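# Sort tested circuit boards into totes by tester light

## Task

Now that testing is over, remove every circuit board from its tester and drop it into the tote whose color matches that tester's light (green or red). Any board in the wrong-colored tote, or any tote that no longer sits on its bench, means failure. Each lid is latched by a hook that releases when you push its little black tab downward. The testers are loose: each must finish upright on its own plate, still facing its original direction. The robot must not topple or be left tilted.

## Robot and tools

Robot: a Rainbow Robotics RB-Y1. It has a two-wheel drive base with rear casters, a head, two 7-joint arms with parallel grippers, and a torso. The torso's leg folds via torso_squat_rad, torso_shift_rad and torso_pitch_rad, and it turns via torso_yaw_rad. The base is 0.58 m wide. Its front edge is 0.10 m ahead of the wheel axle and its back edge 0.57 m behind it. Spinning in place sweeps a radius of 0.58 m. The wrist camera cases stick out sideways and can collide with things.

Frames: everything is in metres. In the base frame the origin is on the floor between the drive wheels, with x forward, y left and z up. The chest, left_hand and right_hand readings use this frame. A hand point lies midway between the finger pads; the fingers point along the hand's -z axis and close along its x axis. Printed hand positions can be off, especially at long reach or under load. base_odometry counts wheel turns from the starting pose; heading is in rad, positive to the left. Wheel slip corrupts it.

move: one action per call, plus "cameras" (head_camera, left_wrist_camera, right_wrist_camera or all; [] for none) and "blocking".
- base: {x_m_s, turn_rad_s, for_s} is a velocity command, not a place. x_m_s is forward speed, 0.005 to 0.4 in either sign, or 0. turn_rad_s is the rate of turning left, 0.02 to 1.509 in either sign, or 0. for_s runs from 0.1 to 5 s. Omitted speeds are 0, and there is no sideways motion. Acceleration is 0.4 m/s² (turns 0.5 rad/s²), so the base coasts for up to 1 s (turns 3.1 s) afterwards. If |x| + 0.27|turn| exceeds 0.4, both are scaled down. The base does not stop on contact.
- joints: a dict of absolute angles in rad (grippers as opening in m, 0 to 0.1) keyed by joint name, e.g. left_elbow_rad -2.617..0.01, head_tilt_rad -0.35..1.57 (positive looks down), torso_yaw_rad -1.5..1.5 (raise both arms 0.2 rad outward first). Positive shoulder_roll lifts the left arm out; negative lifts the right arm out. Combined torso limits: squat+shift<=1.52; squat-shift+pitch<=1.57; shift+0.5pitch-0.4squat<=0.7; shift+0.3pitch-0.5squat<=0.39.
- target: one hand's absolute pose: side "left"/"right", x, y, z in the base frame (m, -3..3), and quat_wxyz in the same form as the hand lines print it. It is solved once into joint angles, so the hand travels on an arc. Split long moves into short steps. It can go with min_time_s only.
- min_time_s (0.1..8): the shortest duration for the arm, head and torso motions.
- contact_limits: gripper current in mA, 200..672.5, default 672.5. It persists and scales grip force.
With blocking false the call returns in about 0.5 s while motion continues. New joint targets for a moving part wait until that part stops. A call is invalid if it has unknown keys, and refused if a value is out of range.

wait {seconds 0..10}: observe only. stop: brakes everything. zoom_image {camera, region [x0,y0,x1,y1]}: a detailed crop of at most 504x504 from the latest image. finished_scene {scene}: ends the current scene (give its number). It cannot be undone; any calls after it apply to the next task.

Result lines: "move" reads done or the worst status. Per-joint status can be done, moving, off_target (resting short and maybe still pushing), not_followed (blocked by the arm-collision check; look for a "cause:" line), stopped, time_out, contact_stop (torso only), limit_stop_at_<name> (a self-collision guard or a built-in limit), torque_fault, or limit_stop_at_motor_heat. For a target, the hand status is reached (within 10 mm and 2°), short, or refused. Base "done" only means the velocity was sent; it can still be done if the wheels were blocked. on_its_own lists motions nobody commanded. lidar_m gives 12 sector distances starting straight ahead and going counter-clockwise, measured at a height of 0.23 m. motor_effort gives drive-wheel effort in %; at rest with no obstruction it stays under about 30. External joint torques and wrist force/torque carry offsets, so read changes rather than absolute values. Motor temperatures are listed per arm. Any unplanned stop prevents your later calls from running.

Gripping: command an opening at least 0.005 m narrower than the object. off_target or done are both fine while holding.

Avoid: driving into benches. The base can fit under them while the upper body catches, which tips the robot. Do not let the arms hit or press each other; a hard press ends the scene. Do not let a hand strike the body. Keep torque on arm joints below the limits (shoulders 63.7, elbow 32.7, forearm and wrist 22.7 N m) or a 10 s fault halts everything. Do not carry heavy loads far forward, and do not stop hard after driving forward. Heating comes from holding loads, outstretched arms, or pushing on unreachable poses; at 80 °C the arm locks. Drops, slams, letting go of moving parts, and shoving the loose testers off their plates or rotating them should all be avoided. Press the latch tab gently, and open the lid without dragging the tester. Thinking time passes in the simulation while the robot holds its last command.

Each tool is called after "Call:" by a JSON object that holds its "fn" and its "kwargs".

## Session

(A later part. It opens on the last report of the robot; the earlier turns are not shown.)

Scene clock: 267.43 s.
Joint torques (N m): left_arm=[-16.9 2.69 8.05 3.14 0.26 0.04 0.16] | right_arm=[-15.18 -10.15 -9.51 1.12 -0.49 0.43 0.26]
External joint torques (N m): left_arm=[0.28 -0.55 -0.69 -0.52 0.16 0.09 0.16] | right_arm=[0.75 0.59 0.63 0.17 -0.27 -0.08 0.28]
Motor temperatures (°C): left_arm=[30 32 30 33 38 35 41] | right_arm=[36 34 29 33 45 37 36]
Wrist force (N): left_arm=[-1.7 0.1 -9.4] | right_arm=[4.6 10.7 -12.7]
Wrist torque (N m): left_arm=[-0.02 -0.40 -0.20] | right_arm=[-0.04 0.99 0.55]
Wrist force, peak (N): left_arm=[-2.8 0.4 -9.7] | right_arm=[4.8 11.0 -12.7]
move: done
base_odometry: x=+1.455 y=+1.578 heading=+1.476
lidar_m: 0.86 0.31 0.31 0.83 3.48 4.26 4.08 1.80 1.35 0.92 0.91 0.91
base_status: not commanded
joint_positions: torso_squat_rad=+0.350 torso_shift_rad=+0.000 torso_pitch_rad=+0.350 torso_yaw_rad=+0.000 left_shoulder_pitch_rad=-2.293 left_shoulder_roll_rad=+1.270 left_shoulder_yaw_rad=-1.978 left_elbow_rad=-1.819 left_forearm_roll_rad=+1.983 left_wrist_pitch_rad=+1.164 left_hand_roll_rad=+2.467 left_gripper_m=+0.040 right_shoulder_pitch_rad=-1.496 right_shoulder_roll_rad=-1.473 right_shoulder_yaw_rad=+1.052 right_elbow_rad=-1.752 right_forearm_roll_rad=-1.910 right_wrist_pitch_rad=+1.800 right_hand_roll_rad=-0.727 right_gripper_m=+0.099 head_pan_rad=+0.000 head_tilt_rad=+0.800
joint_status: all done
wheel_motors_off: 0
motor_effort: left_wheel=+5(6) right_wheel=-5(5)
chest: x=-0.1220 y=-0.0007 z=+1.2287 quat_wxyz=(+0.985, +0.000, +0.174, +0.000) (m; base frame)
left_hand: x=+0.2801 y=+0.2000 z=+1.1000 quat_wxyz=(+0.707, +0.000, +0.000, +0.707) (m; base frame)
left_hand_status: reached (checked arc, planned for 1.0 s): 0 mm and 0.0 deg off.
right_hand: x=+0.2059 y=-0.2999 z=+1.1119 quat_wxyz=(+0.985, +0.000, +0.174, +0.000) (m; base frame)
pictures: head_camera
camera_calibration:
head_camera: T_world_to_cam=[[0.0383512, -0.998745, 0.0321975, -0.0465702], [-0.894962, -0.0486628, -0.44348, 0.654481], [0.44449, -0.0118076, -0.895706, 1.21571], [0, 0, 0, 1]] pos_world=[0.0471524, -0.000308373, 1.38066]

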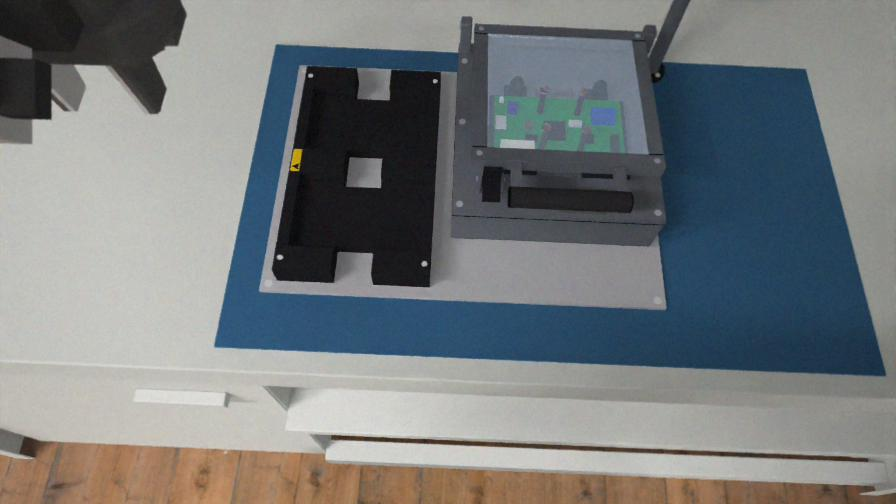

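Call:
{"fn": "move", "kwargs": {"joints": {"right_gripper_m":0.036}, "cameras": []}}

Call:
{"fn": "move", "kwargs": {"target": {"side":"right","x":0.20,"y":-0.09,"z":1.05,"quat_wxyz":[0.9056,0,-0.4242,0]}}}

Scene clock: 304.90 s.
Joint torques (N m): left_arm=[-17.12 3.11 8.03 3.05 0.26 0.06 0.15] | right_arm=[-15.12 -10.11 -9.56 1.21 -0.37 0.5 0.31]
External joint torques (N m): left_arm=[0.06 -0.13 -0.71 -0.61 0.16 0.11 0.15] | right_arm=[0.81 0.64 0.58 0.27 -0.15 -0.01 0.33]
Motor temperatures (°C): left_arm=[30 32 30 33 38 35 41] | right_arm=[36 34 29 33 45 37 36]
Wrist force (N): left_arm=[-1.5 0.0 -9.5] | right_arm=[4.3 10.8 -12.6]
Wrist torque (N m): left_arm=[-0.02 -0.36 -0.20] | right_arm=[-0.05 0.97 0.54]
Wrist force, peak (N): left_arm=[-1.9 -0.2 -9.7] | right_arm=[4.3 11.0 -12.8]
move: done
base_odometry: x=+1.455 y=+1.578 heading=+1.476
lidar_m: 0.86 0.31 0.31 0.83 3.49 4.26 4.09 1.80 1.35 0.91 0.90 0.90
base_status: not commanded
joint_positions: torso_squat_rad=+0.350 torso_shift_rad=+0.000 torso_pitch_rad=+0.350 torso_yaw_rad=+0.000 left_shoulder_pitch_rad=-2.293 left_shoulder_roll_rad=+1.270 left_shoulder_yaw_rad=-1.978 left_elbow_rad=-1.819 left_forearm_roll_rad=+1.983 left_wrist_pitch_rad=+1.164 left_hand_roll_rad=+2.467 left_gripper_m=+0.040 right_shoulder_pitch_rad=-1.496 right_shoulder_roll_rad=-1.473 right_shoulder_yaw_rad=+1.052 right_elbow_rad=-1.752 right_forearm_roll_rad=-1.910 right_wrist_pitch_rad=+1.800 right_hand_roll_rad=-0.727 right_gripper_m=+0.036 head_pan_rad=+0.000 head_tilt_rad=+0.800
joint_status: all done
wheel_motors_off: 0
motor_effort: left_wheel=+6(6) right_wheel=-2(5)
chest: x=-0.1220 y=-0.0007 z=+1.2287 quat_wxyz=(+0.985, +0.000, +0.174, +0.000) (m; base frame)
left_hand: x=+0.2801 y=+0.2000 z=+1.1000 quat_wxyz=(+0.707, +0.000, +0.000, +0.707) (m; base frame)
right_hand: x=+0.2059 y=-0.2999 z=+1.1119 quat_wxyz=(+0.985, +0.000, +0.174, +0.000) (m; base frame)
pictures: none
No camera images: "cameras" was empty.

Scene clock: 305.20 s.
Joint torques (N m): left_arm=[-16.93 3.01 7.77 2.98 0.3 -0.05 0.11] | right_arm=[-15.23 -10.22 -9.66 0.99 -0.41 0.41 0.29]
External joint torques (N m): left_arm=[0.25 -0.22 -0.97 -0.69 0.2 0 0.11] | right_arm=[0.7 0.52 0.48 0.05 -0.2 -0.1 0.31]
Motor temperatures (°C): left_arm=[30 32 30 33 38 35 41] | right_arm=[36 34 29 33 45 37 36]
Wrist force (N): left_arm=[-1.5 0.1 -9.1] | right_arm=[4.4 10.8 -12.5]
Wrist torque (N m): left_arm=[-0.01 -0.38 -0.21] | right_arm=[-0.02 1.00 0.56]
Wrist force, peak (N): left_arm=[-1.4 -0.1 -9.5] | right_arm=[4.4 11.1 -12.7]
move: refused
base_odometry: x=+1.455 y=+1.578 heading=+1.476
lidar_m: 0.87 0.31 0.32 0.83 3.49 4.26 4.08 1.80 1.35 0.91 0.91 0.91
base_status: not commanded
joint_positions: torso_squat_rad=+0.350 torso_shift_rad=+0.000 torso_pitch_rad=+0.350 torso_yaw_rad=+0.000 left_shoulder_pitch_rad=-2.293 left_shoulder_roll_rad=+1.270 left_shoulder_yaw_rad=-1.978 left_elbow_rad=-1.819 left_forearm_roll_rad=+1.983 left_wrist_pitch_rad=+1.164 left_hand_roll_rad=+2.467 left_gripper_m=+0.040 right_shoulder_pitch_rad=-1.496 right_shoulder_roll_rad=-1.473 right_shoulder_yaw_rad=+1.052 right_elbow_rad=-1.752 right_forearm_roll_rad=-1.910 right_wrist_pitch_rad=+1.800 right_hand_roll_rad=-0.727 right_gripper_m=+0.036 head_pan_rad=+0.000 head_tilt_rad=+0.800
joint_status: not commanded
wheel_motors_off: 0
motor_effort: left_wheel=+5(5) right_wheel=-4(5)
chest: x=-0.1220 y=-0.0007 z=+1.2287 quat_wxyz=(+0.985, +0.000, +0.174, +0.000) (m; base frame)
left_hand: x=+0.2801 y=+0.2000 z=+1.1000 quat_wxyz=(+0.707, +0.000, +0.000, +0.707) (m; base frame)
right_hand: x=+0.2059 y=-0.2999 z=+1.1119 quat_wxyz=(+0.985, +0.000, +0.174, +0.000) (m; base frame)
right_hand_status: refused: the posture found for that pose touches the torso. Nothing moved. The solve starts from where the arm stands: from another posture it may find a clear one.
pictures: head_camera, left_wrist_camera, right_wrist_camera
camera_calibration:
head_camera: T_world_to_cam=[[0.0383512, -0.998746, 0.0321957, -0.046569], [-0.894963, -0.048662, -0.443478, 0.65448], [0.444488, -0.0118061, -0.895707, 1.21571], [0, 0, 0, 1]] pos_world=[0.0471546, -0.000309573, 1.38066]
left_wrist_camera: T_world_to_cam=[[-0.0155647, 0.9998, -0.012596, -0.183067], [0.872309, 0.019735, 0.488556, -0.751384], [0.488707, -0.00338339, -0.872442, 0.892467], [0, 0, 0, 1]] pos_world=[0.216436, 0.200878, 1.14341]
right_wrist_camera: T_world_to_cam=[[-0.944685, 0.019895, 0.327376, -0.161075], [0.162128, 0.896004, 0.41339, -0.191125], [-0.285106, 0.4436, -0.849667, 1.20817], [0, 0, 0, 1]] pos_world=[0.223277, -0.361489, 1.15828]

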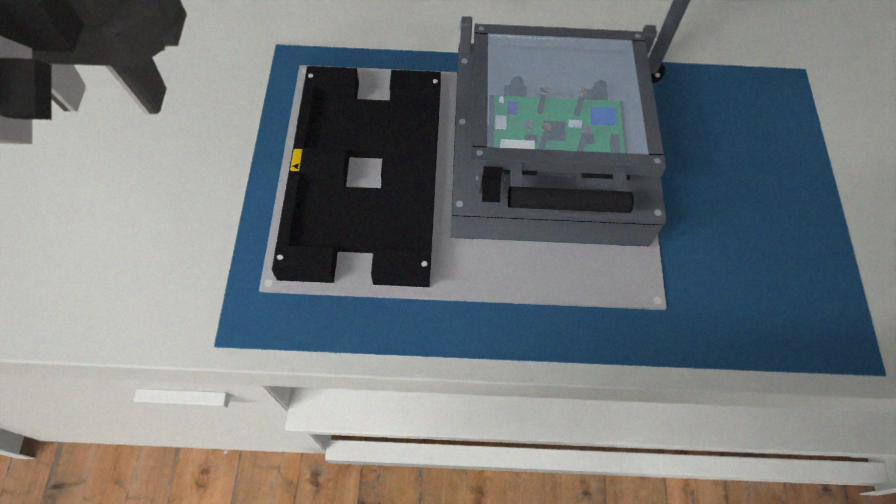

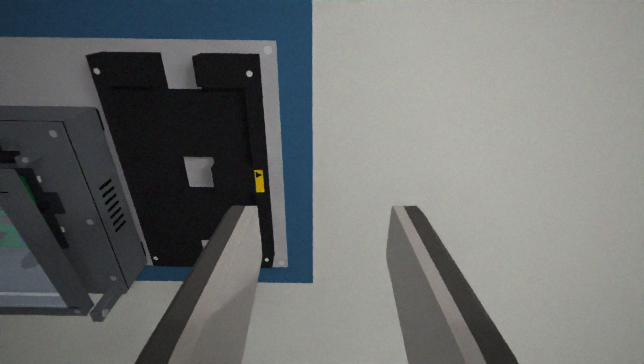

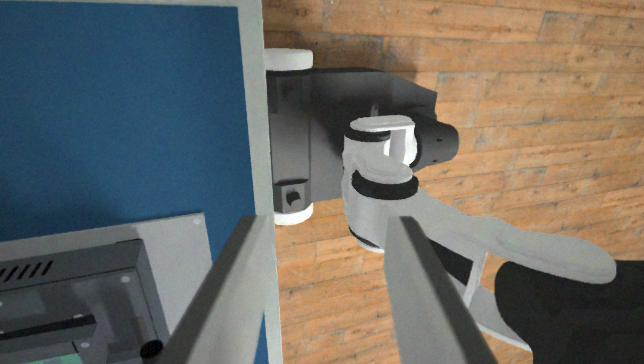

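Call:
{"fn": "move", "kwargs": {"target": {"side":"right","x":0.245,"y":-0.083,"z":1.07,"quat_wxyz":[0.9763,0,-0.2164,0]}, "cameras": ["right_wrist_camera","head_camera"]}}

Scene clock: 311.67 s.
Joint torques (N m): left_arm=[-16.82 3.11 7.95 3.09 0.34 0.02 0.12] | right_arm=[-16.62 -7.15 -8.58 -0.13 0.37 0.22 0.39]
External joint torques (N m): left_arm=[0.36 -0.13 -0.79 -0.57 0.24 0.07 0.12] | right_arm=[0.87 -0.85 1.38 0.48 -0.67 0.08 0.37]
Motor temperatures (°C): left_arm=[30 32 30 33 38 35 41] | right_arm=[36 34 29 33 45 37 36]
Wrist force (N): left_arm=[-1.4 0.1 -9.4] | right_arm=[-0.3 10.6 -12.5]
Wrist torque (N m): left_arm=[-0.01 -0.37 -0.20] | right_arm=[-0.05 0.72 0.51]
Wrist force, peak (N): left_arm=[-1.4 0.1 -9.7] | right_arm=[2.6 11.9 -13.5]
move: done
base_odometry: x=+1.455 y=+1.578 heading=+1.476
lidar_m: 0.87 0.31 0.31 0.83 3.48 4.26 4.08 1.80 1.35 0.91 0.90 0.91
base_status: not commanded
joint_positions: torso_squat_rad=+0.350 torso_shift_rad=+0.000 torso_pitch_rad=+0.350 torso_yaw_rad=+0.000 left_shoulder_pitch_rad=-2.293 left_shoulder_roll_rad=+1.270 left_shoulder_yaw_rad=-1.978 left_elbow_rad=-1.819 left_forearm_roll_rad=+1.983 left_wrist_pitch_rad=+1.164 left_hand_roll_rad=+2.467 left_gripper_m=+0.040 right_shoulder_pitch_rad=-1.648 right_shoulder_roll_rad=-0.974 right_shoulder_yaw_rad=+1.219 right_elbow_rad=-2.278 right_forearm_roll_rad=-1.060 right_wrist_pitch_rad=+1.598 right_hand_roll_rad=-1.726 right_gripper_m=+0.036 head_pan_rad=+0.000 head_tilt_rad=+0.800
joint_status: all done
wheel_motors_off: 0
motor_effort: left_wheel=+5(6) right_wheel=-3(5)
chest: x=-0.1220 y=-0.0007 z=+1.2287 quat_wxyz=(+0.985, +0.000, +0.174, +0.000) (m; base frame)
left_hand: x=+0.2801 y=+0.1999 z=+1.1000 quat_wxyz=(+0.707, +0.000, +0.000, +0.707) (m; base frame)
right_hand: x=+0.2450 y=-0.0829 z=+1.0702 quat_wxyz=(+0.976, +0.000, -0.217, +0.000) (m; base frame)
right_hand_status: reached (checked arc, planned for 1.0 s): 0 mm and 0.0 deg off.
pictures: head_camera, right_wrist_camera
camera_calibration:
head_camera: T_world_to_cam=[[0.0383216, -0.998748, 0.0321596, -0.0465526], [-0.89496, -0.0486196, -0.443489, 0.654485], [0.444498, -0.0117863, -0.895703, 1.21571], [0, 0, 0, 1]] pos_world=[0.0471433, -0.000344813, 1.38067]
right_wrist_camera: T_world_to_cam=[[-0.898713, 0.020226, -0.438071, 0.693134], [-0.178446, 0.895629, 0.407438, -0.284866], [0.40059, 0.444342, -0.801304, 0.867901], [0, 0, 0, 1]] pos_world=[0.224423, -0.14453, 1.11516]

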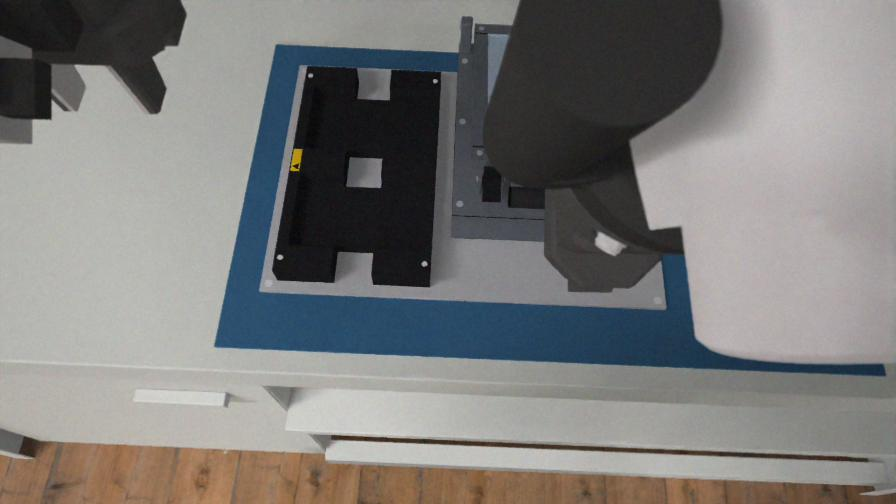

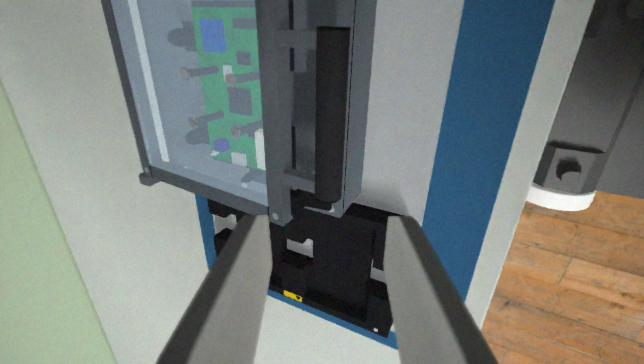

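Call:
{"fn": "move", "kwargs": {"joints": {"right_gripper_m":0.03}, "cameras": []}}

Call:
{"fn": "move", "kwargs": {"target": {"side":"right","x":0.2685,"y":-0.093,"z":1.007,"quat_wxyz":[0.9763,0,-0.2164,0]}, "cameras": ["right_wrist_camera"]}}

Call:
{"fn": "zoom_image", "kwargs": {"camera": "right_wrist_camera", "region": [200, 60, 440, 260]}}

Scene clock: 328.07 s.
Joint torques (N m): left_arm=[-16.82 3.05 8.01 3 0.33 -0.01 0.16] | right_arm=[-16.45 -6.82 -8.49 -0.19 0.48 0.34 0.41]
External joint torques (N m): left_arm=[0.36 -0.19 -0.73 -0.66 0.23 0.04 0.16] | right_arm=[1.03 -0.51 1.47 0.42 -0.56 0.2 0.38]
Motor temperatures (°C): left_arm=[30 32 30 33 38 35 41] | right_arm=[36 34 29 33 45 37 36]
Wrist force (N): left_arm=[-1.5 0.1 -9.4] | right_arm=[-0.3 10.6 -12.5]
Wrist torque (N m): left_arm=[-0.01 -0.39 -0.20] | right_arm=[-0.06 0.75 0.50]
Wrist force, peak (N): left_arm=[-1.7 0.1 -9.6] | right_arm=[-0.5 10.9 -12.7]
move: done
base_odometry: x=+1.455 y=+1.578 heading=+1.476
lidar_m: 0.87 0.31 0.32 0.84 3.48 4.26 4.08 1.80 1.34 0.91 0.90 0.91
base_status: not commanded
joint_positions: torso_squat_rad=+0.350 torso_shift_rad=+0.000 torso_pitch_rad=+0.350 torso_yaw_rad=+0.000 left_shoulder_pitch_rad=-2.293 left_shoulder_roll_rad=+1.270 left_shoulder_yaw_rad=-1.978 left_elbow_rad=-1.819 left_forearm_roll_rad=+1.983 left_wrist_pitch_rad=+1.164 left_hand_roll_rad=+2.467 left_gripper_m=+0.040 right_shoulder_pitch_rad=-1.648 right_shoulder_roll_rad=-0.974 right_shoulder_yaw_rad=+1.219 right_elbow_rad=-2.278 right_forearm_roll_rad=-1.060 right_wrist_pitch_rad=+1.598 right_hand_roll_rad=-1.726 right_gripper_m=+0.030 head_pan_rad=+0.000 head_tilt_rad=+0.800
joint_status: all done
wheel_motors_off: 0
motor_effort: left_wheel=+4(5) right_wheel=-2(4)
chest: x=-0.1220 y=-0.0007 z=+1.2287 quat_wxyz=(+0.985, +0.000, +0.174, +0.000) (m; base frame)
left_hand: x=+0.2801 y=+0.1999 z=+1.1000 quat_wxyz=(+0.707, +0.000, +0.000, +0.707) (m; base frame)
right_hand: x=+0.2450 y=-0.0829 z=+1.0702 quat_wxyz=(+0.976, +0.000, -0.217, +0.000) (m; base frame)
pictures: none
No camera images: "cameras" was empty.

Scene clock: 328.80 s.
Joint torques (N m): left_arm=[-16.23 2.97 8.09 3.28 0.27 -0.04 0.09] | right_arm=[-17.32 -5.27 -9.91 -1.42 0.68 0.15 0.1]
External joint torques (N m): left_arm=[0.95 -0.27 -0.65 -0.38 0.17 0.01 0.09] | right_arm=[0.66 1.47 0.26 0.49 -0.37 0.07 0.08]
Motor temperatures (°C): left_arm=[30 32 30 33 38 35 41] | right_arm=[36 34 29 33 45 37 36]
Wrist force (N): left_arm=[-1.7 0.0 -9.3] | right_arm=[-0.4 10.7 -12.3]
Wrist torque (N m): left_arm=[-0.02 -0.39 -0.22] | right_arm=[-0.05 0.71 0.49]
Wrist force, peak (N): left_arm=[-1.3 -0.3 -9.7] | right_arm=[-1.4 11.6 -13.6]
move: done
base_odometry: x=+1.455 y=+1.578 heading=+1.476
lidar_m: 0.87 0.31 0.31 0.83 3.49 4.26 4.08 1.80 1.35 0.90 0.90 0.91
base_status: not commanded
joint_positions: torso_squat_rad=+0.350 torso_shift_rad=+0.000 torso_pitch_rad=+0.350 torso_yaw_rad=+0.000 left_shoulder_pitch_rad=-2.293 left_shoulder_roll_rad=+1.270 left_shoulder_yaw_rad=-1.978 left_elbow_rad=-1.819 left_forearm_roll_rad=+1.983 left_wrist_pitch_rad=+1.164 left_hand_roll_rad=+2.467 left_gripper_m=+0.040 right_shoulder_pitch_rad=-1.523 right_shoulder_roll_rad=-0.954 right_shoulder_yaw_rad=+1.320 right_elbow_rad=-2.153 right_forearm_roll_rad=-0.876 right_wrist_pitch_rad=+1.459 right_hand_roll_rad=-1.658 right_gripper_m=+0.030 head_pan_rad=+0.000 head_tilt_rad=+0.800
joint_status: all done
wheel_motors_off: 0
motor_effort: left_wheel=+5(6) right_wheel=-4(5)
chest: x=-0.1220 y=-0.0007 z=+1.2287 quat_wxyz=(+0.985, +0.000, +0.174, +0.000) (m; base frame)
left_hand: x=+0.2801 y=+0.1999 z=+1.1000 quat_wxyz=(+0.707, +0.000, +0.000, +0.707) (m; base frame)
right_hand: x=+0.2686 y=-0.0931 z=+1.0070 quat_wxyz=(+0.976, +0.000, -0.216, +0.000) (m; base frame)
right_hand_status: reached (checked arc, planned for 0.4 s): 0 mm and 0.0 deg off.
pictures: right_wrist_camera
camera_calibration:
right_wrist_camera: T_world_to_cam=[[-0.898805, 0.0205258, -0.437868, 0.686742], [-0.1778, 0.895972, 0.406967, -0.245388], [0.400671, 0.443636, -0.801654, 0.812661], [0, 0, 0, 1]] pos_world=[0.248007, -0.154761, 1.05204]

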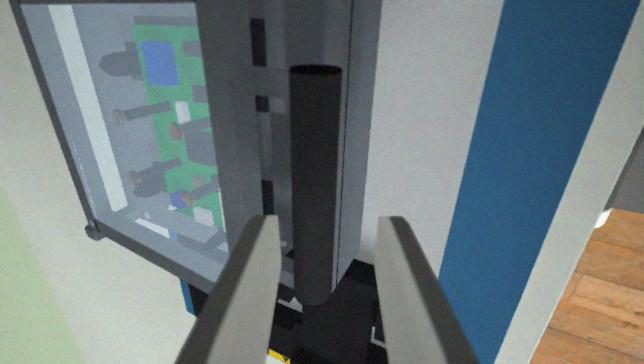

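Scaled by 2.100 from the camera's 644x364 image, which has a finer 1265x715 frame.

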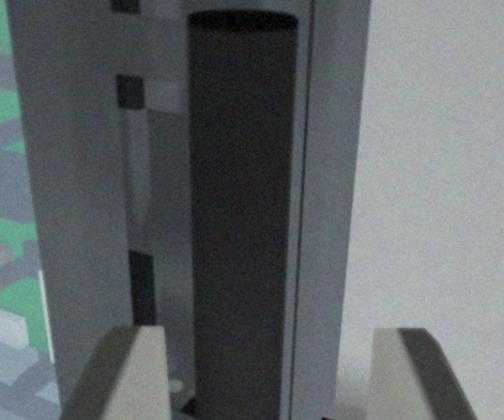

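Call:
{"fn": "move", "kwargs": {"target": {"side":"right","x":0.2773,"y":-0.093,"z":0.9835,"quat_wxyz":[0.9763,0,-0.2164,0]}, "cameras": ["right_wrist_camera"]}}

Scene clock: 341.77 s.
Joint torques (N m): left_arm=[-16.29 3.11 8.12 3.34 0.28 0.02 0.17] | right_arm=[-16.58 -5.08 -9.49 -1.73 0.8 -0.03 0.09]
External joint torques (N m): left_arm=[0.89 -0.13 -0.62 -0.32 0.18 0.07 0.17] | right_arm=[1.7 1.72 0.7 0.52 -0.24 -0.09 0.06]
Motor temperatures (°C): left_arm=[30 32 30 33 38 35 41] | right_arm=[36 34 29 33 45 37 36]
Wrist force (N): left_arm=[-1.5 0.2 -9.4] | right_arm=[-0.5 10.6 -12.4]
Wrist torque (N m): left_arm=[-0.03 -0.37 -0.20] | right_arm=[-0.05 0.70 0.51]
Wrist force, peak (N): left_arm=[-1.6 -0.1 -9.7] | right_arm=[-0.5 11.2 -13.7]
move: done
base_odometry: x=+1.455 y=+1.578 heading=+1.476
lidar_m: 0.87 0.31 0.31 0.83 3.48 4.26 4.09 1.80 1.35 0.90 0.90 0.91
base_status: not commanded
joint_positions: torso_squat_rad=+0.350 torso_shift_rad=+0.000 torso_pitch_rad=+0.350 torso_yaw_rad=+0.000 left_shoulder_pitch_rad=-2.293 left_shoulder_roll_rad=+1.270 left_shoulder_yaw_rad=-1.978 left_elbow_rad=-1.819 left_forearm_roll_rad=+1.983 left_wrist_pitch_rad=+1.164 left_hand_roll_rad=+2.467 left_gripper_m=+0.040 right_shoulder_pitch_rad=-1.487 right_shoulder_roll_rad=-0.926 right_shoulder_yaw_rad=+1.352 right_elbow_rad=-2.084 right_forearm_roll_rad=-0.821 right_wrist_pitch_rad=+1.408 right_hand_roll_rad=-1.638 right_gripper_m=+0.030 head_pan_rad=+0.000 head_tilt_rad=+0.800
joint_status: all done
wheel_motors_off: 0
motor_effort: left_wheel=+5(5) right_wheel=-2(5)
chest: x=-0.1219 y=-0.0007 z=+1.2287 quat_wxyz=(+0.985, +0.000, +0.174, +0.000) (m; base frame)
left_hand: x=+0.2801 y=+0.1999 z=+1.1000 quat_wxyz=(+0.707, +0.000, +0.000, +0.707) (m; base frame)
right_hand: x=+0.2774 y=-0.0931 z=+0.9837 quat_wxyz=(+0.976, +0.000, -0.217, +0.000) (m; base frame)
right_hand_status: reached (checked arc, planned for 0.3 s): 0 mm and 0.0 deg off.
pictures: right_wrist_camera
camera_calibration:
right_wrist_camera: T_world_to_cam=[[-0.898621, 0.0204996, -0.438246, 0.684793], [-0.178016, 0.895946, 0.406929, -0.234299], [0.400987, 0.44369, -0.801467, 0.790165], [0, 0, 0, 1]] pos_world=[0.256815, -0.154707, 1.02874]

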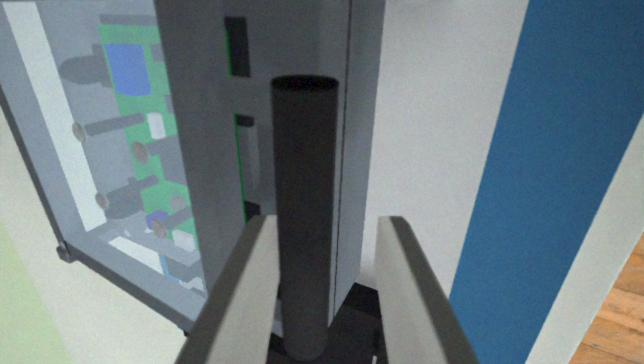

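Call:
{"fn": "move", "kwargs": {"target": {"side":"right","x":0.2785,"y":-0.093,"z":0.973,"quat_wxyz":[0.9763,0,-0.2164,0]}, "cameras": []}}

Call:
{"fn": "move", "kwargs": {"joints": {"right_gripper_m":0.024}, "contact_limits": {"right_gripper_m":300}, "cameras": ["right_wrist_camera"]}}

Scene clock: 356.13 s.
Joint torques (N m): left_arm=[-16.13 2.87 8.06 3.27 0.3 0.03 0.08] | right_arm=[-13.96 -3.35 -7.24 -3.41 -1.05 -0.38 0.26]
External joint torques (N m): left_arm=[1.05 -0.36 -0.68 -0.39 0.2 0.08 0.08] | right_arm=[4.34 3.44 2.91 -1.01 -2.1 -0.44 0.23]
Motor temperatures (°C): left_arm=[30 32 30 33 38 35 41] | right_arm=[36 34 29 33 45 37 36]
Wrist force (N): left_arm=[-1.4 0.1 -9.3] | right_arm=[7.7 8.8 -11.3]
Wrist torque (N m): left_arm=[-0.02 -0.36 -0.21] | right_arm=[-0.06 0.54 0.41]
Wrist force, peak (N): left_arm=[-1.7 -0.3 -9.7] | right_arm=[8.3 8.6 -13.3]
move: done
base_odometry: x=+1.455 y=+1.578 heading=+1.476
lidar_m: 0.86 0.31 0.31 0.82 3.48 4.25 4.08 1.81 1.35 0.91 0.90 0.91
base_status: not commanded
joint_positions: torso_squat_rad=+0.350 torso_shift_rad=+0.000 torso_pitch_rad=+0.350 torso_yaw_rad=+0.000 left_shoulder_pitch_rad=-2.293 left_shoulder_roll_rad=+1.270 left_shoulder_yaw_rad=-1.978 left_elbow_rad=-1.819 left_forearm_roll_rad=+1.983 left_wrist_pitch_rad=+1.164 left_hand_roll_rad=+2.467 left_gripper_m=+0.040 right_shoulder_pitch_rad=-1.471 right_shoulder_roll_rad=-0.915 right_shoulder_yaw_rad=+1.366 right_elbow_rad=-2.063 right_forearm_roll_rad=-0.795 right_wrist_pitch_rad=+1.391 right_hand_roll_rad=-1.638 right_gripper_m=+0.030 head_pan_rad=+0.000 head_tilt_rad=+0.800
joint_status: all done
wheel_motors_off: 0
motor_effort: left_wheel=+3(6) right_wheel=-2(6)
chest: x=-0.1219 y=-0.0007 z=+1.2287 quat_wxyz=(+0.985, +0.000, +0.174, +0.000) (m; base frame)
left_hand: x=+0.2802 y=+0.1999 z=+1.1000 quat_wxyz=(+0.707, +0.000, +0.000, +0.707) (m; base frame)
right_hand: x=+0.2788 y=-0.0934 z=+0.9739 quat_wxyz=(+0.976, +0.000, -0.217, +0.000) (m; base frame)
right_hand_status: reached (checked arc, planned for 0.2 s): 1 mm and 0.1 deg off.
pictures: none
No camera images: "cameras" was empty.

Scene clock: 356.63 s.
Joint torques (N m): left_arm=[-16.18 3.08 8.13 3.28 0.26 -0.1 0.11] | right_arm=[-10.93 -2.85 -5.39 -5.97 -3.56 -0.34 0.27]
External joint torques (N m): left_arm=[1 -0.15 -0.61 -0.38 0.16 -0.05 0.11] | right_arm=[7.38 3.94 4.77 -3.58 -4.61 -0.4 0.25]
Motor temperatures (°C): left_arm=[30 32 30 33 38 35 41] | right_arm=[36 34 29 33 45 37 36]
Wrist force (N): left_arm=[-1.5 0.2 -9.4] | right_arm=[18.2 10.2 -13.1]
Wrist torque (N m): left_arm=[-0.02 -0.37 -0.22] | right_arm=[-0.08 0.40 0.38]
Wrist force, peak (N): left_arm=[-1.5 0.1 -9.6] | right_arm=[20.4 9.6 -14.3]
move: done
base_odometry: x=+1.455 y=+1.578 heading=+1.476
lidar_m: 0.87 0.31 0.31 0.84 3.48 4.25 4.09 1.81 1.35 0.90 0.90 0.91
base_status: not commanded
joint_positions: torso_squat_rad=+0.350 torso_shift_rad=+0.000 torso_pitch_rad=+0.350 torso_yaw_rad=+0.000 left_shoulder_pitch_rad=-2.293 left_shoulder_roll_rad=+1.270 left_shoulder_yaw_rad=-1.978 left_elbow_rad=-1.819 left_forearm_roll_rad=+1.983 left_wrist_pitch_rad=+1.164 left_hand_roll_rad=+2.467 left_gripper_m=+0.040 right_shoulder_pitch_rad=-1.472 right_shoulder_roll_rad=-0.915 right_shoulder_yaw_rad=+1.365 right_elbow_rad=-2.062 right_forearm_roll_rad=-0.794 right_wrist_pitch_rad=+1.391 right_hand_roll_rad=-1.638 right_gripper_m=+0.024 head_pan_rad=+0.000 head_tilt_rad=+0.800
joint_status: all done
wheel_motors_off: 0
motor_effort: left_wheel=+3(4) right_wheel=-5(5)
contact_limits: right_gripper_m 300 mA
chest: x=-0.1219 y=-0.0007 z=+1.2287 quat_wxyz=(+0.985, +0.000, +0.174, +0.000) (m; base frame)
left_hand: x=+0.2802 y=+0.1999 z=+1.1000 quat_wxyz=(+0.707, +0.000, +0.000, +0.707) (m; base frame)
right_hand: x=+0.2795 y=-0.0933 z=+0.9744 quat_wxyz=(+0.976, +0.000, -0.218, +0.000) (m; base frame)
pictures: right_wrist_camera
camera_calibration:
right_wrist_camera: T_world_to_cam=[[-0.897231, 0.0211358, -0.441056, 0.68501], [-0.178666, 0.896058, 0.406396, -0.229212], [0.403802, 0.443433, -0.800195, 0.779913], [0, 0, 0, 1]] pos_world=[0.258729, -0.15493, 1.01936]

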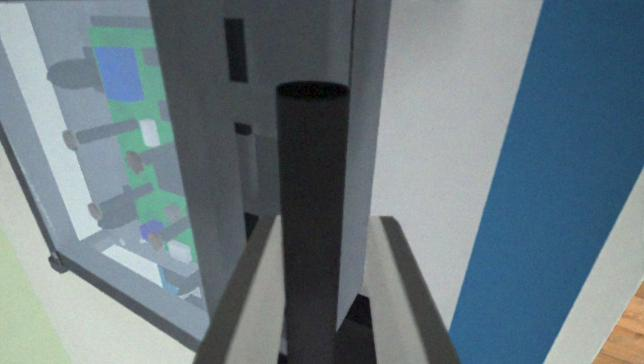

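Call:
{"fn": "move", "kwargs": {"target": {"side":"right","x":0.2825,"y":-0.093,"z":0.975,"quat_wxyz":[0.9763,0,-0.2164,0]}, "cameras": ["right_wrist_camera"]}}

Call:
{"fn": "move", "kwargs": {"joints": {"right_gripper_m":0.012}, "cameras": ["right_wrist_camera"]}}

Scene clock: 366.63 s.
Joint torques (N m): left_arm=[-16.17 3.04 8.1 3.36 0.23 0.01 0.14] | right_arm=[-15.41 -4.38 -8.92 -2.48 0.48 -0.25 0.33]
External joint torques (N m): left_arm=[1.02 -0.2 -0.64 -0.3 0.13 0.07 0.14] | right_arm=[3.05 2.45 1.3 -0.16 -0.58 -0.3 0.3]
Motor temperatures (°C): left_arm=[30 32 30 33 38 35 41] | right_arm=[36 34 29 33 45 37 36]
Wrist force (N): left_arm=[-1.6 0.3 -9.5] | right_arm=[-0.4 10.7 -12.3]
Wrist torque (N m): left_arm=[-0.05 -0.39 -0.21] | right_arm=[-0.06 0.72 0.53]
Wrist force, peak (N): left_arm=[-1.5 0.1 -9.8] | right_arm=[18.3 10.0 -13.3]
move: done
base_odometry: x=+1.455 y=+1.578 heading=+1.476
lidar_m: 0.87 0.31 0.32 0.83 3.48 4.26 4.08 1.80 1.35 0.90 0.89 0.90
base_status: not commanded
joint_positions: torso_squat_rad=+0.350 torso_shift_rad=+0.000 torso_pitch_rad=+0.350 torso_yaw_rad=+0.000 left_shoulder_pitch_rad=-2.293 left_shoulder_roll_rad=+1.270 left_shoulder_yaw_rad=-1.978 left_elbow_rad=-1.819 left_forearm_roll_rad=+1.983 left_wrist_pitch_rad=+1.164 left_hand_roll_rad=+2.467 left_gripper_m=+0.040 right_shoulder_pitch_rad=-1.476 right_shoulder_roll_rad=-0.915 right_shoulder_yaw_rad=+1.361 right_elbow_rad=-2.049 right_forearm_roll_rad=-0.805 right_wrist_pitch_rad=+1.385 right_hand_roll_rad=-1.626 right_gripper_m=+0.024 head_pan_rad=+0.000 head_tilt_rad=+0.800
joint_status: all done
wheel_motors_off: 0
motor_effort: left_wheel=+3(4) right_wheel=-4(5)
contact_limits: right_gripper_m 300 mA
chest: x=-0.1219 y=-0.0007 z=+1.2287 quat_wxyz=(+0.985, +0.000, +0.174, +0.000) (m; base frame)
left_hand: x=+0.2801 y=+0.1999 z=+1.1000 quat_wxyz=(+0.707, +0.000, +0.000, +0.707) (m; base frame)
right_hand: x=+0.2828 y=-0.0931 z=+0.9754 quat_wxyz=(+0.976, +0.000, -0.217, +0.000) (m; base frame)
right_hand_status: reached (checked arc, planned for 0.1 s): 1 mm and 0.1 deg off.
pictures: right_wrist_camera
camera_calibration:
right_wrist_camera: T_world_to_cam=[[-0.89826, 0.0208887, -0.438968, 0.686641], [-0.178007, 0.895965, 0.406891, -0.229885], [0.401799, 0.443633, -0.801091, 0.78077], [0, 0, 0, 1]] pos_world=[0.262148, -0.15475, 1.02042]

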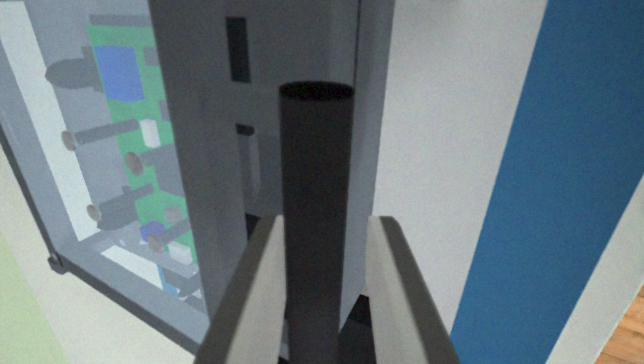

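Scene clock: 367.23 s.
Joint torques (N m): left_arm=[-16.21 2.96 8.12 3.3 0.21 0.06 0.15] | right_arm=[-12.98 -3.49 -6.34 -5.17 -2.37 -0.27 0.2]
External joint torques (N m): left_arm=[0.97 -0.27 -0.62 -0.36 0.11 0.11 0.15] | right_arm=[5.48 3.35 3.88 -2.85 -3.41 -0.32 0.17]
Motor temperatures (°C): left_arm=[30 32 30 33 38 35 41] | right_arm=[36 34 29 33 45 37 36]
Wrist force (N): left_arm=[-1.3 0.3 -9.3] | right_arm=[13.1 9.7 -15.1]
Wrist torque (N m): left_arm=[-0.04 -0.36 -0.20] | right_arm=[-0.07 0.47 0.27]
Wrist force, peak (N): left_arm=[-1.7 0.1 -9.6] | right_arm=[19.7 10.8 -16.0]
move: done
base_odometry: x=+1.455 y=+1.578 heading=+1.476
lidar_m: 0.86 0.32 0.31 0.83 3.49 4.26 4.08 1.80 1.35 0.91 0.90 0.90
base_status: not commanded
joint_positions: torso_squat_rad=+0.350 torso_shift_rad=+0.000 torso_pitch_rad=+0.350 torso_yaw_rad=+0.000 left_shoulder_pitch_rad=-2.293 left_shoulder_roll_rad=+1.270 left_shoulder_yaw_rad=-1.978 left_elbow_rad=-1.819 left_forearm_roll_rad=+1.983 left_wrist_pitch_rad=+1.164 left_hand_roll_rad=+2.467 left_gripper_m=+0.040 right_shoulder_pitch_rad=-1.477 right_shoulder_roll_rad=-0.915 right_shoulder_yaw_rad=+1.361 right_elbow_rad=-2.048 right_forearm_roll_rad=-0.804 right_wrist_pitch_rad=+1.385 right_hand_roll_rad=-1.626 right_gripper_m=+0.015 head_pan_rad=+0.000 head_tilt_rad=+0.800
joint_status: all done
wheel_motors_off: 0
motor_effort: left_wheel=+3(4) right_wheel=-5(5)
contact_limits: right_gripper_m 300 mA
chest: x=-0.1219 y=-0.0007 z=+1.2287 quat_wxyz=(+0.985, +0.000, +0.174, +0.000) (m; base frame)
left_hand: x=+0.2802 y=+0.1999 z=+1.0999 quat_wxyz=(+0.707, +0.000, +0.000, +0.707) (m; base frame)
right_hand: x=+0.2836 y=-0.0931 z=+0.9759 quat_wxyz=(+0.976, +0.000, -0.218, -0.001) (m; base frame)
pictures: right_wrist_camera
camera_calibration:
right_wrist_camera: T_world_to_cam=[[-0.897484, 0.0214312, -0.440527, 0.688829], [-0.17829, 0.895943, 0.406816, -0.229814], [0.403405, 0.443652, -0.800273, 0.77957], [0, 0, 0, 1]] pos_world=[0.262757, -0.15472, 1.02081]

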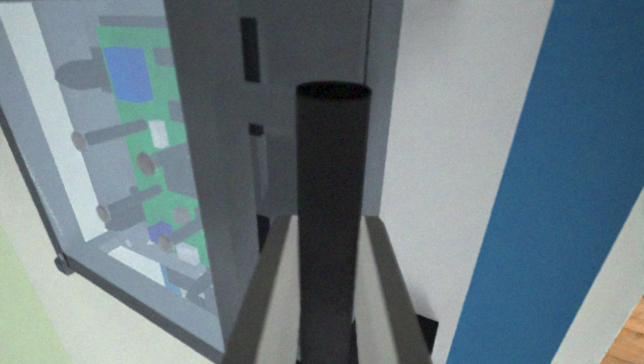

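Call:
{"fn": "move", "kwargs": {"target": {"side":"right","x":0.294,"y":-0.093,"z":1.025,"quat_wxyz":[0.9763,0,-0.2164,0]}, "min_time_s": 2, "cameras": ["right_wrist_camera","head_camera"]}}

Scene clock: 377.87 s.
Joint torques (N m): left_arm=[-16.02 3.09 8.02 3.3 0.24 -0.04 0.19] | right_arm=[-19.71 -10.2 -11.83 -1.89 0.79 1.11 0.56]
External joint torques (N m): left_arm=[1.16 -0.14 -0.72 -0.36 0.14 0.01 0.19] | right_arm=[-0.8 -3.16 -1.24 -0.55 -0.27 1.1 0.53]
Motor temperatures (°C): left_arm=[30 32 30 33 38 35 41] | right_arm=[36 34 29 33 45 37 36]
Wrist force (N): left_arm=[-1.6 -0.1 -9.3] | right_arm=[-0.5 15.5 -18.8]
Wrist torque (N m): left_arm=[0.01 -0.38 -0.21] | right_arm=[-0.05 0.80 0.22]
Wrist force, peak (N): left_arm=[-1.7 0.0 -9.6] | right_arm=[11.6 14.1 -19.3]
move: done
base_odometry: x=+1.455 y=+1.578 heading=+1.476
lidar_m: 0.86 0.32 0.31 0.83 3.49 4.26 4.08 1.81 1.35 0.91 0.90 0.91
base_status: not commanded
joint_positions: torso_squat_rad=+0.350 torso_shift_rad=+0.000 torso_pitch_rad=+0.350 torso_yaw_rad=+0.000 left_shoulder_pitch_rad=-2.293 left_shoulder_roll_rad=+1.270 left_shoulder_yaw_rad=-1.978 left_elbow_rad=-1.819 left_forearm_roll_rad=+1.983 left_wrist_pitch_rad=+1.164 left_hand_roll_rad=+2.467 left_gripper_m=+0.040 right_shoulder_pitch_rad=-1.565 right_shoulder_roll_rad=-0.960 right_shoulder_yaw_rad=+1.282 right_elbow_rad=-2.070 right_forearm_roll_rad=-0.949 right_wrist_pitch_rad=+1.438 right_hand_roll_rad=-1.572 right_gripper_m=+0.015 head_pan_rad=+0.000 head_tilt_rad=+0.800
joint_status: all done
wheel_motors_off: 0
motor_effort: left_wheel=+4(4) right_wheel=-3(6)
contact_limits: right_gripper_m 300 mA
chest: x=-0.1219 y=-0.0008 z=+1.2287 quat_wxyz=(+0.985, +0.000, +0.174, +0.000) (m; base frame)
left_hand: x=+0.2801 y=+0.1999 z=+1.1000 quat_wxyz=(+0.707, +0.000, +0.000, +0.707) (m; base frame)
right_hand: x=+0.2937 y=-0.0926 z=+1.0247 quat_wxyz=(+0.976, +0.000, -0.216, +0.000) (m; base frame)
right_hand_status: reached (checked arc, planned for 2.0 s): 1 mm and 0.1 deg off.
pictures: head_camera, right_wrist_camera
camera_calibration:
head_camera: T_world_to_cam=[[0.0383319, -0.99875, 0.0320838, -0.0465026], [-0.895016, -0.0485937, -0.443378, 0.654407], [0.444383, -0.01172, -0.89576, 1.21572], [0, 0, 0, 1]] pos_world=[0.0472424, -0.000396174, 1.38063]
right_wrist_camera: T_world_to_cam=[[-0.899061, 0.0199511, -0.437368, 0.716484], [-0.178371, 0.895608, 0.407518, -0.249003], [0.39984, 0.444397, -0.801648, 0.816876], [0, 0, 0, 1]] pos_world=[0.273128, -0.154303, 1.06969]

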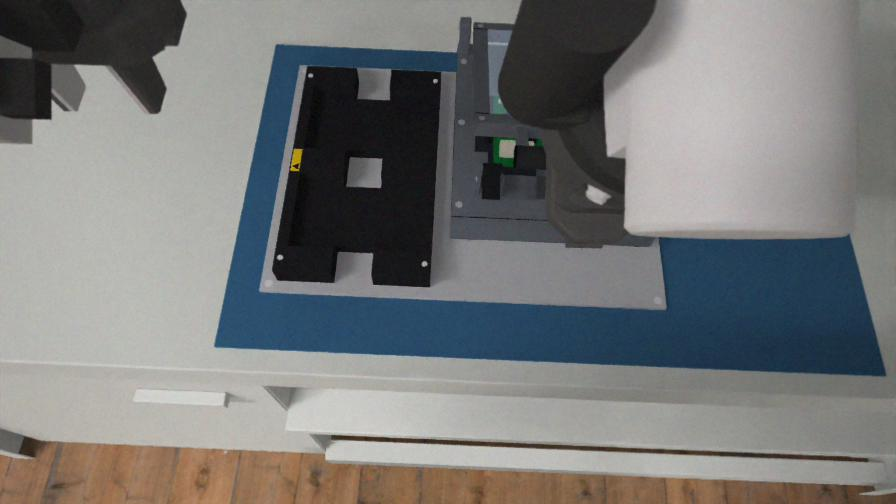

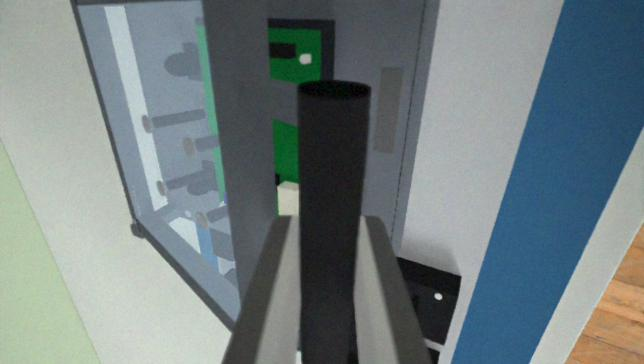

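Call:
{"fn": "move", "kwargs": {"target": {"side":"right","x":0.324,"y":-0.093,"z":1.077,"quat_wxyz":[0.9763,0,-0.2164,0]}, "min_time_s": 2, "cameras": []}}

Call:
{"fn": "move", "kwargs": {"target": {"side":"right","x":0.371,"y":-0.093,"z":1.116,"quat_wxyz":[0.9763,0,-0.2164,0]}, "min_time_s": 2, "cameras": ["right_wrist_camera","head_camera"]}}

Scene clock: 392.17 s.
Joint torques (N m): left_arm=[-16.11 3.1 8.06 3.39 0.23 0.08 0.17] | right_arm=[-21.76 -9.75 -13.14 0.68 1.36 0.16 0.52]
External joint torques (N m): left_arm=[1.08 -0.13 -0.68 -0.27 0.13 0.13 0.17] | right_arm=[-1.75 -2.41 -2.13 0.91 0.3 0.26 0.5]
Motor temperatures (°C): left_arm=[30 32 30 33 38 35 41] | right_arm=[36 34 29 33 45 37 36]
Wrist force (N): left_arm=[-1.7 0.2 -9.3] | right_arm=[-2.4 13.1 -17.5]
Wrist torque (N m): left_arm=[-0.04 -0.38 -0.23] | right_arm=[-0.10 0.89 0.31]
Wrist force, peak (N): left_arm=[-1.4 -0.1 -9.7] | right_arm=[-0.1 16.4 -18.8]
move: done
base_odometry: x=+1.455 y=+1.578 heading=+1.476
lidar_m: 0.87 0.31 0.31 0.84 3.48 4.26 4.08 1.81 1.35 0.91 0.91 0.91
base_status: not commanded
joint_positions: torso_squat_rad=+0.350 torso_shift_rad=+0.000 torso_pitch_rad=+0.350 torso_yaw_rad=+0.000 left_shoulder_pitch_rad=-2.293 left_shoulder_roll_rad=+1.270 left_shoulder_yaw_rad=-1.978 left_elbow_rad=-1.819 left_forearm_roll_rad=+1.983 left_wrist_pitch_rad=+1.164 left_hand_roll_rad=+2.467 left_gripper_m=+0.040 right_shoulder_pitch_rad=-1.667 right_shoulder_roll_rad=-0.983 right_shoulder_yaw_rad=+1.201 right_elbow_rad=-1.972 right_forearm_roll_rad=-1.102 right_wrist_pitch_rad=+1.467 right_hand_roll_rad=-1.447 right_gripper_m=+0.015 head_pan_rad=+0.000 head_tilt_rad=+0.800
joint_status: all done
wheel_motors_off: 0
motor_effort: left_wheel=+4(5) right_wheel=-4(5)
contact_limits: right_gripper_m 300 mA
chest: x=-0.1220 y=-0.0008 z=+1.2287 quat_wxyz=(+0.985, +0.000, +0.174, +0.000) (m; base frame)
left_hand: x=+0.2801 y=+0.1999 z=+1.1000 quat_wxyz=(+0.707, +0.000, +0.000, +0.707) (m; base frame)
right_hand: x=+0.3235 y=-0.0929 z=+1.0766 quat_wxyz=(+0.976, +0.000, -0.216, +0.000) (m; base frame)
right_hand_status: reached (checked arc, planned for 2.0 s): 1 mm and 0.0 deg off.
pictures: none
No camera images: "cameras" was empty.

Scene clock: 394.50 s.
Joint torques (N m): left_arm=[-16.12 2.94 7.92 3.34 0.24 -0.01 0.25] | right_arm=[-17.52 -3.83 -9.11 3.11 2.17 -2.37 0.4]
External joint torques (N m): left_arm=[1.06 -0.29 -0.82 -0.33 0.15 0.04 0.25] | right_arm=[4.28 3.96 2.08 2.81 1.12 -2.1 0.37]
Motor temperatures (°C): left_arm=[30 32 30 33 38 35 41] | right_arm=[36 34 29 33 45 37 36]
Wrist force (N): left_arm=[-1.3 0.1 -9.1] | right_arm=[-8.2 3.5 10.0]
Wrist torque (N m): left_arm=[-0.02 -0.33 -0.21] | right_arm=[-0.21 0.93 0.40]
Wrist force, peak (N): left_arm=[-1.7 0.2 -9.7] | right_arm=[-10.9 20.8 6.3]
move: done
base_odometry: x=+1.455 y=+1.578 heading=+1.476
lidar_m: 0.86 0.31 0.31 0.83 3.48 4.26 4.09 1.80 1.35 0.90 0.90 0.90
base_status: not commanded
joint_positions: torso_squat_rad=+0.350 torso_shift_rad=+0.000 torso_pitch_rad=+0.349 torso_yaw_rad=+0.000 left_shoulder_pitch_rad=-2.293 left_shoulder_roll_rad=+1.270 left_shoulder_yaw_rad=-1.978 left_elbow_rad=-1.819 left_forearm_roll_rad=+1.983 left_wrist_pitch_rad=+1.164 left_hand_roll_rad=+2.467 left_gripper_m=+0.040 right_shoulder_pitch_rad=-1.752 right_shoulder_roll_rad=-0.950 right_shoulder_yaw_rad=+1.152 right_elbow_rad=-1.749 right_forearm_roll_rad=-1.195 right_wrist_pitch_rad=+1.469 right_hand_roll_rad=-1.263 right_gripper_m=+0.015 head_pan_rad=+0.000 head_tilt_rad=+0.800
joint_status: all done
wheel_motors_off: 0
motor_effort: left_wheel=+5(5) right_wheel=-2(5)
contact_limits: right_gripper_m 300 mA
chest: x=-0.1225 y=-0.0007 z=+1.2288 quat_wxyz=(+0.985, +0.000, +0.174, +0.000) (m; base frame)
left_hand: x=+0.2798 y=+0.1998 z=+1.1004 quat_wxyz=(+0.707, +0.000, +0.000, +0.707) (m; base frame)
right_hand: x=+0.3702 y=-0.0933 z=+1.1172 quat_wxyz=(+0.976, +0.001, -0.218, +0.000) (m; base frame)
right_hand_status: reached (checked arc, planned for 2.0 s): 1 mm and 0.2 deg off.
pictures: head_camera, right_wrist_camera
camera_calibration:
head_camera: T_world_to_cam=[[0.0381706, -0.998753, 0.0321806, -0.0466173], [-0.894639, -0.0485024, -0.44415, 0.654958], [0.445157, -0.0118365, -0.895374, 1.21564], [0, 0, 0, 1]] pos_world=[0.0465811, -0.000403212, 1.38085]
right_wrist_camera: T_world_to_cam=[[-0.897125, 0.0211572, -0.44127, 0.829548], [-0.179291, 0.895459, 0.407441, -0.272066], [0.403759, 0.444641, -0.799545, 0.856959], [0, 0, 0, 1]] pos_world=[0.349424, -0.154967, 1.16208]

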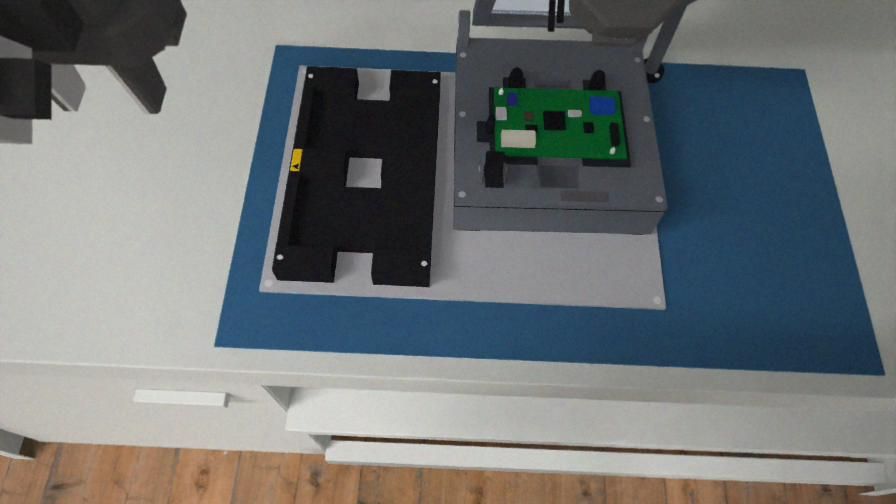

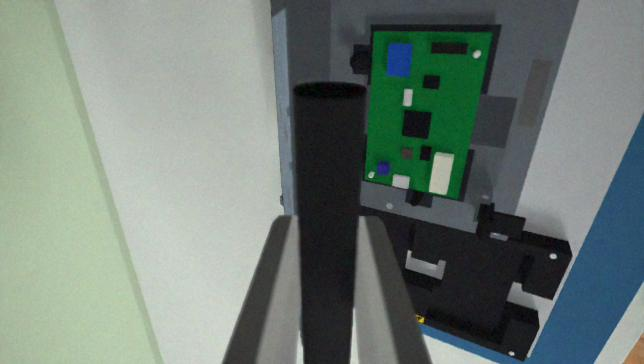

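Call:
{"fn": "move", "kwargs": {"target": {"side":"right","x":0.375,"y":-0.093,"z":1.127,"quat_wxyz":[0.9763,0,-0.2164,0]}, "cameras": ["head_camera"]}}

Call:
{"fn": "move", "kwargs": {"target": {"side":"right","x":0.41,"y":-0.093,"z":1.146,"quat_wxyz":[0.9763,0,-0.2164,0]}, "min_time_s": 1.5, "cameras": ["right_wrist_camera","head_camera"]}}

Scene clock: 404.27 s.
Joint torques (N m): left_arm=[-16.3 2.89 7.98 3.29 0.28 -0.01 0.17] | right_arm=[-23.78 -5.79 -13.84 -0.3 0.74 -0.49 0.27]
External joint torques (N m): left_arm=[0.88 -0.35 -0.76 -0.36 0.18 0.04 0.17] | right_arm=[-1.77 2.08 -2.69 -0.68 -0.29 -0.23 0.25]
Motor temperatures (°C): left_arm=[30 32 30 33 38 35 41] | right_arm=[36 34 29 33 45 37 36]
Wrist force (N): left_arm=[-1.5 0.1 -9.4] | right_arm=[-0.1 11.2 -26.3]
Wrist torque (N m): left_arm=[-0.02 -0.35 -0.22] | right_arm=[-0.01 0.74 0.46]
Wrist force, peak (N): left_arm=[-1.5 0.1 -9.7] | right_arm=[-0.4 11.3 -29.0]
move: done
base_odometry: x=+1.455 y=+1.578 heading=+1.476
lidar_m: 0.86 0.31 0.32 0.83 3.48 4.26 4.07 1.80 1.35 0.91 0.91 0.91
base_status: not commanded
joint_positions: torso_squat_rad=+0.350 torso_shift_rad=+0.000 torso_pitch_rad=+0.350 torso_yaw_rad=+0.000 left_shoulder_pitch_rad=-2.293 left_shoulder_roll_rad=+1.270 left_shoulder_yaw_rad=-1.978 left_elbow_rad=-1.819 left_forearm_roll_rad=+1.983 left_wrist_pitch_rad=+1.164 left_hand_roll_rad=+2.467 left_gripper_m=+0.040 right_shoulder_pitch_rad=-1.771 right_shoulder_roll_rad=-0.945 right_shoulder_yaw_rad=+1.143 right_elbow_rad=-1.717 right_forearm_roll_rad=-1.217 right_wrist_pitch_rad=+1.481 right_hand_roll_rad=-1.236 right_gripper_m=+0.015 head_pan_rad=+0.000 head_tilt_rad=+0.800
joint_status: all done
wheel_motors_off: 0
motor_effort: left_wheel=+4(6) right_wheel=-4(5)
contact_limits: right_gripper_m 300 mA
chest: x=-0.1217 y=-0.0008 z=+1.2287 quat_wxyz=(+0.985, +0.000, +0.174, +0.000) (m; base frame)
left_hand: x=+0.2803 y=+0.1999 z=+1.0998 quat_wxyz=(+0.707, +0.000, +0.000, +0.707) (m; base frame)
right_hand: x=+0.3754 y=-0.0934 z=+1.1258 quat_wxyz=(+0.976, +0.000, -0.216, +0.000) (m; base frame)
right_hand_status: reached (checked arc, planned for 0.2 s): 1 mm and 0.1 deg off.
pictures: head_camera
camera_calibration:
head_camera: T_world_to_cam=[[0.0382875, -0.998752, 0.0320639, -0.0465057], [-0.895192, -0.0485405, -0.443029, 0.654151], [0.444033, -0.0117408, -0.895934, 1.21576], [0, 0, 0, 1]] pos_world=[0.0475349, -0.000420852, 1.38054]

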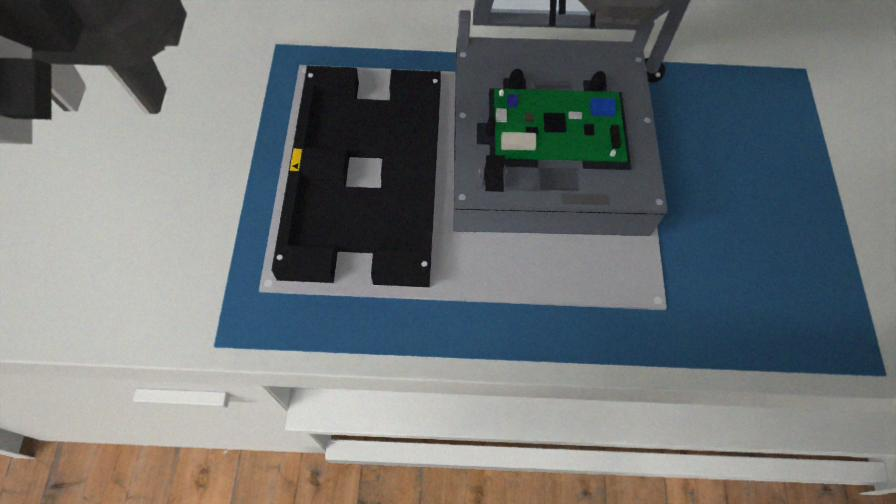

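Scene clock: 406.10 s.
Joint torques (N m): left_arm=[-16.13 2.78 8.08 3.48 0.24 -0.08 0.19] | right_arm=[-27.01 -9.74 -14.05 1.5 1.95 0.08 0.36]
External joint torques (N m): left_arm=[1.05 -0.45 -0.66 -0.18 0.14 -0.03 0.19] | right_arm=[-3.61 -1.59 -3.23 1.18 0.96 0.48 0.33]
Motor temperatures (°C): left_arm=[30 32 30 33 38 35 41] | right_arm=[36 34 29 33 45 37 36]
Wrist force (N): left_arm=[-1.3 -0.1 -9.3] | right_arm=[-4.3 14.5 -25.5]
Wrist torque (N m): left_arm=[0.00 -0.34 -0.20] | right_arm=[-0.07 0.83 0.47]
Wrist force, peak (N): left_arm=[-1.4 0.1 -9.7] | right_arm=[-4.0 14.2 -26.4]
move: done
base_odometry: x=+1.455 y=+1.578 heading=+1.476
lidar_m: 0.87 0.31 0.30 0.83 3.48 4.26 4.09 1.81 1.35 0.91 0.90 0.91
base_status: not commanded
joint_positions: torso_squat_rad=+0.350 torso_shift_rad=+0.000 torso_pitch_rad=+0.350 torso_yaw_rad=+0.000 left_shoulder_pitch_rad=-2.293 left_shoulder_roll_rad=+1.270 left_shoulder_yaw_rad=-1.978 left_elbow_rad=-1.819 left_forearm_roll_rad=+1.983 left_wrist_pitch_rad=+1.164 left_hand_roll_rad=+2.467 left_gripper_m=+0.040 right_shoulder_pitch_rad=-1.821 right_shoulder_roll_rad=-0.889 right_shoulder_yaw_rad=+1.128 right_elbow_rad=-1.518 right_forearm_roll_rad=-1.245 right_wrist_pitch_rad=+1.475 right_hand_roll_rad=-1.099 right_gripper_m=+0.015 head_pan_rad=+0.000 head_tilt_rad=+0.800
joint_status: all done
wheel_motors_off: 0
motor_effort: left_wheel=+4(5) right_wheel=-3(5)
contact_limits: right_gripper_m 300 mA
chest: x=-0.1218 y=-0.0006 z=+1.2287 quat_wxyz=(+0.985, +0.000, +0.174, +0.000) (m; base frame)
left_hand: x=+0.2802 y=+0.2000 z=+1.0998 quat_wxyz=(+0.707, +0.000, +0.000, +0.707) (m; base frame)
right_hand: x=+0.4094 y=-0.0928 z=+1.1452 quat_wxyz=(+0.976, +0.000, -0.216, +0.000) (m; base frame)
right_hand_status: reached (checked arc, planned for 1.5 s): 1 mm and 0.0 deg off.
pictures: head_camera, right_wrist_camera
camera_calibration:
head_camera: T_world_to_cam=[[0.0384431, -0.998741, 0.0322315, -0.0465503], [-0.89515, -0.0487552, -0.443091, 0.654174], [0.444104, -0.0118183, -0.895897, 1.21576], [0, 0, 0, 1]] pos_world=[0.0474489, -0.000229082, 1.38055]
right_wrist_camera: T_world_to_cam=[[-0.898949, 0.0198046, -0.437605, 0.873446], [-0.178343, 0.895891, 0.406906, -0.276614], [0.400105, 0.443832, -0.801829, 0.867382], [0, 0, 0, 1]] pos_world=[0.388808, -0.154454, 1.19027]

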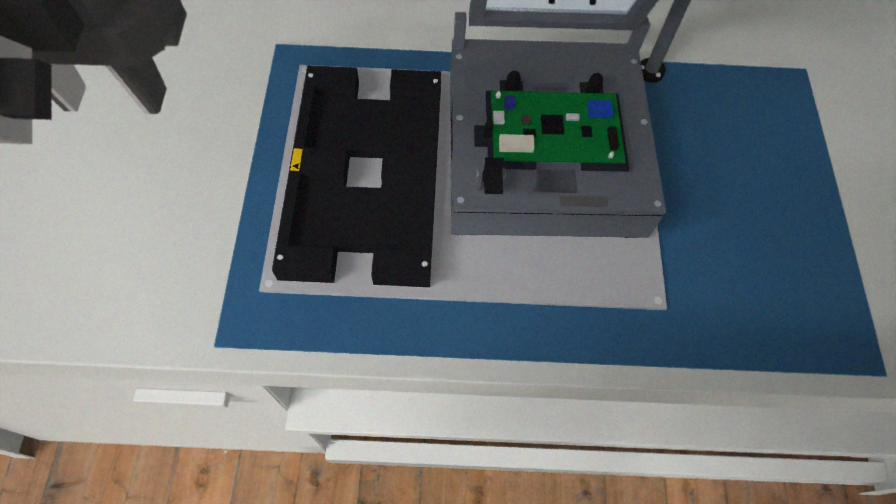

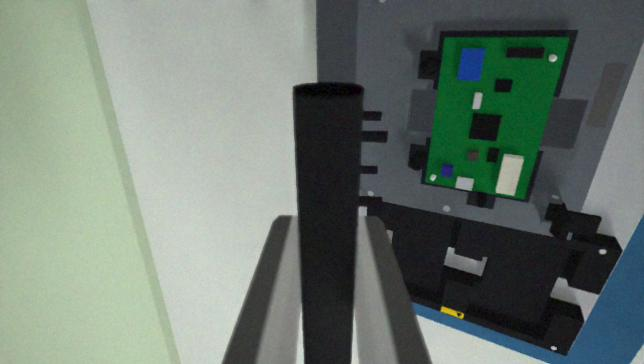

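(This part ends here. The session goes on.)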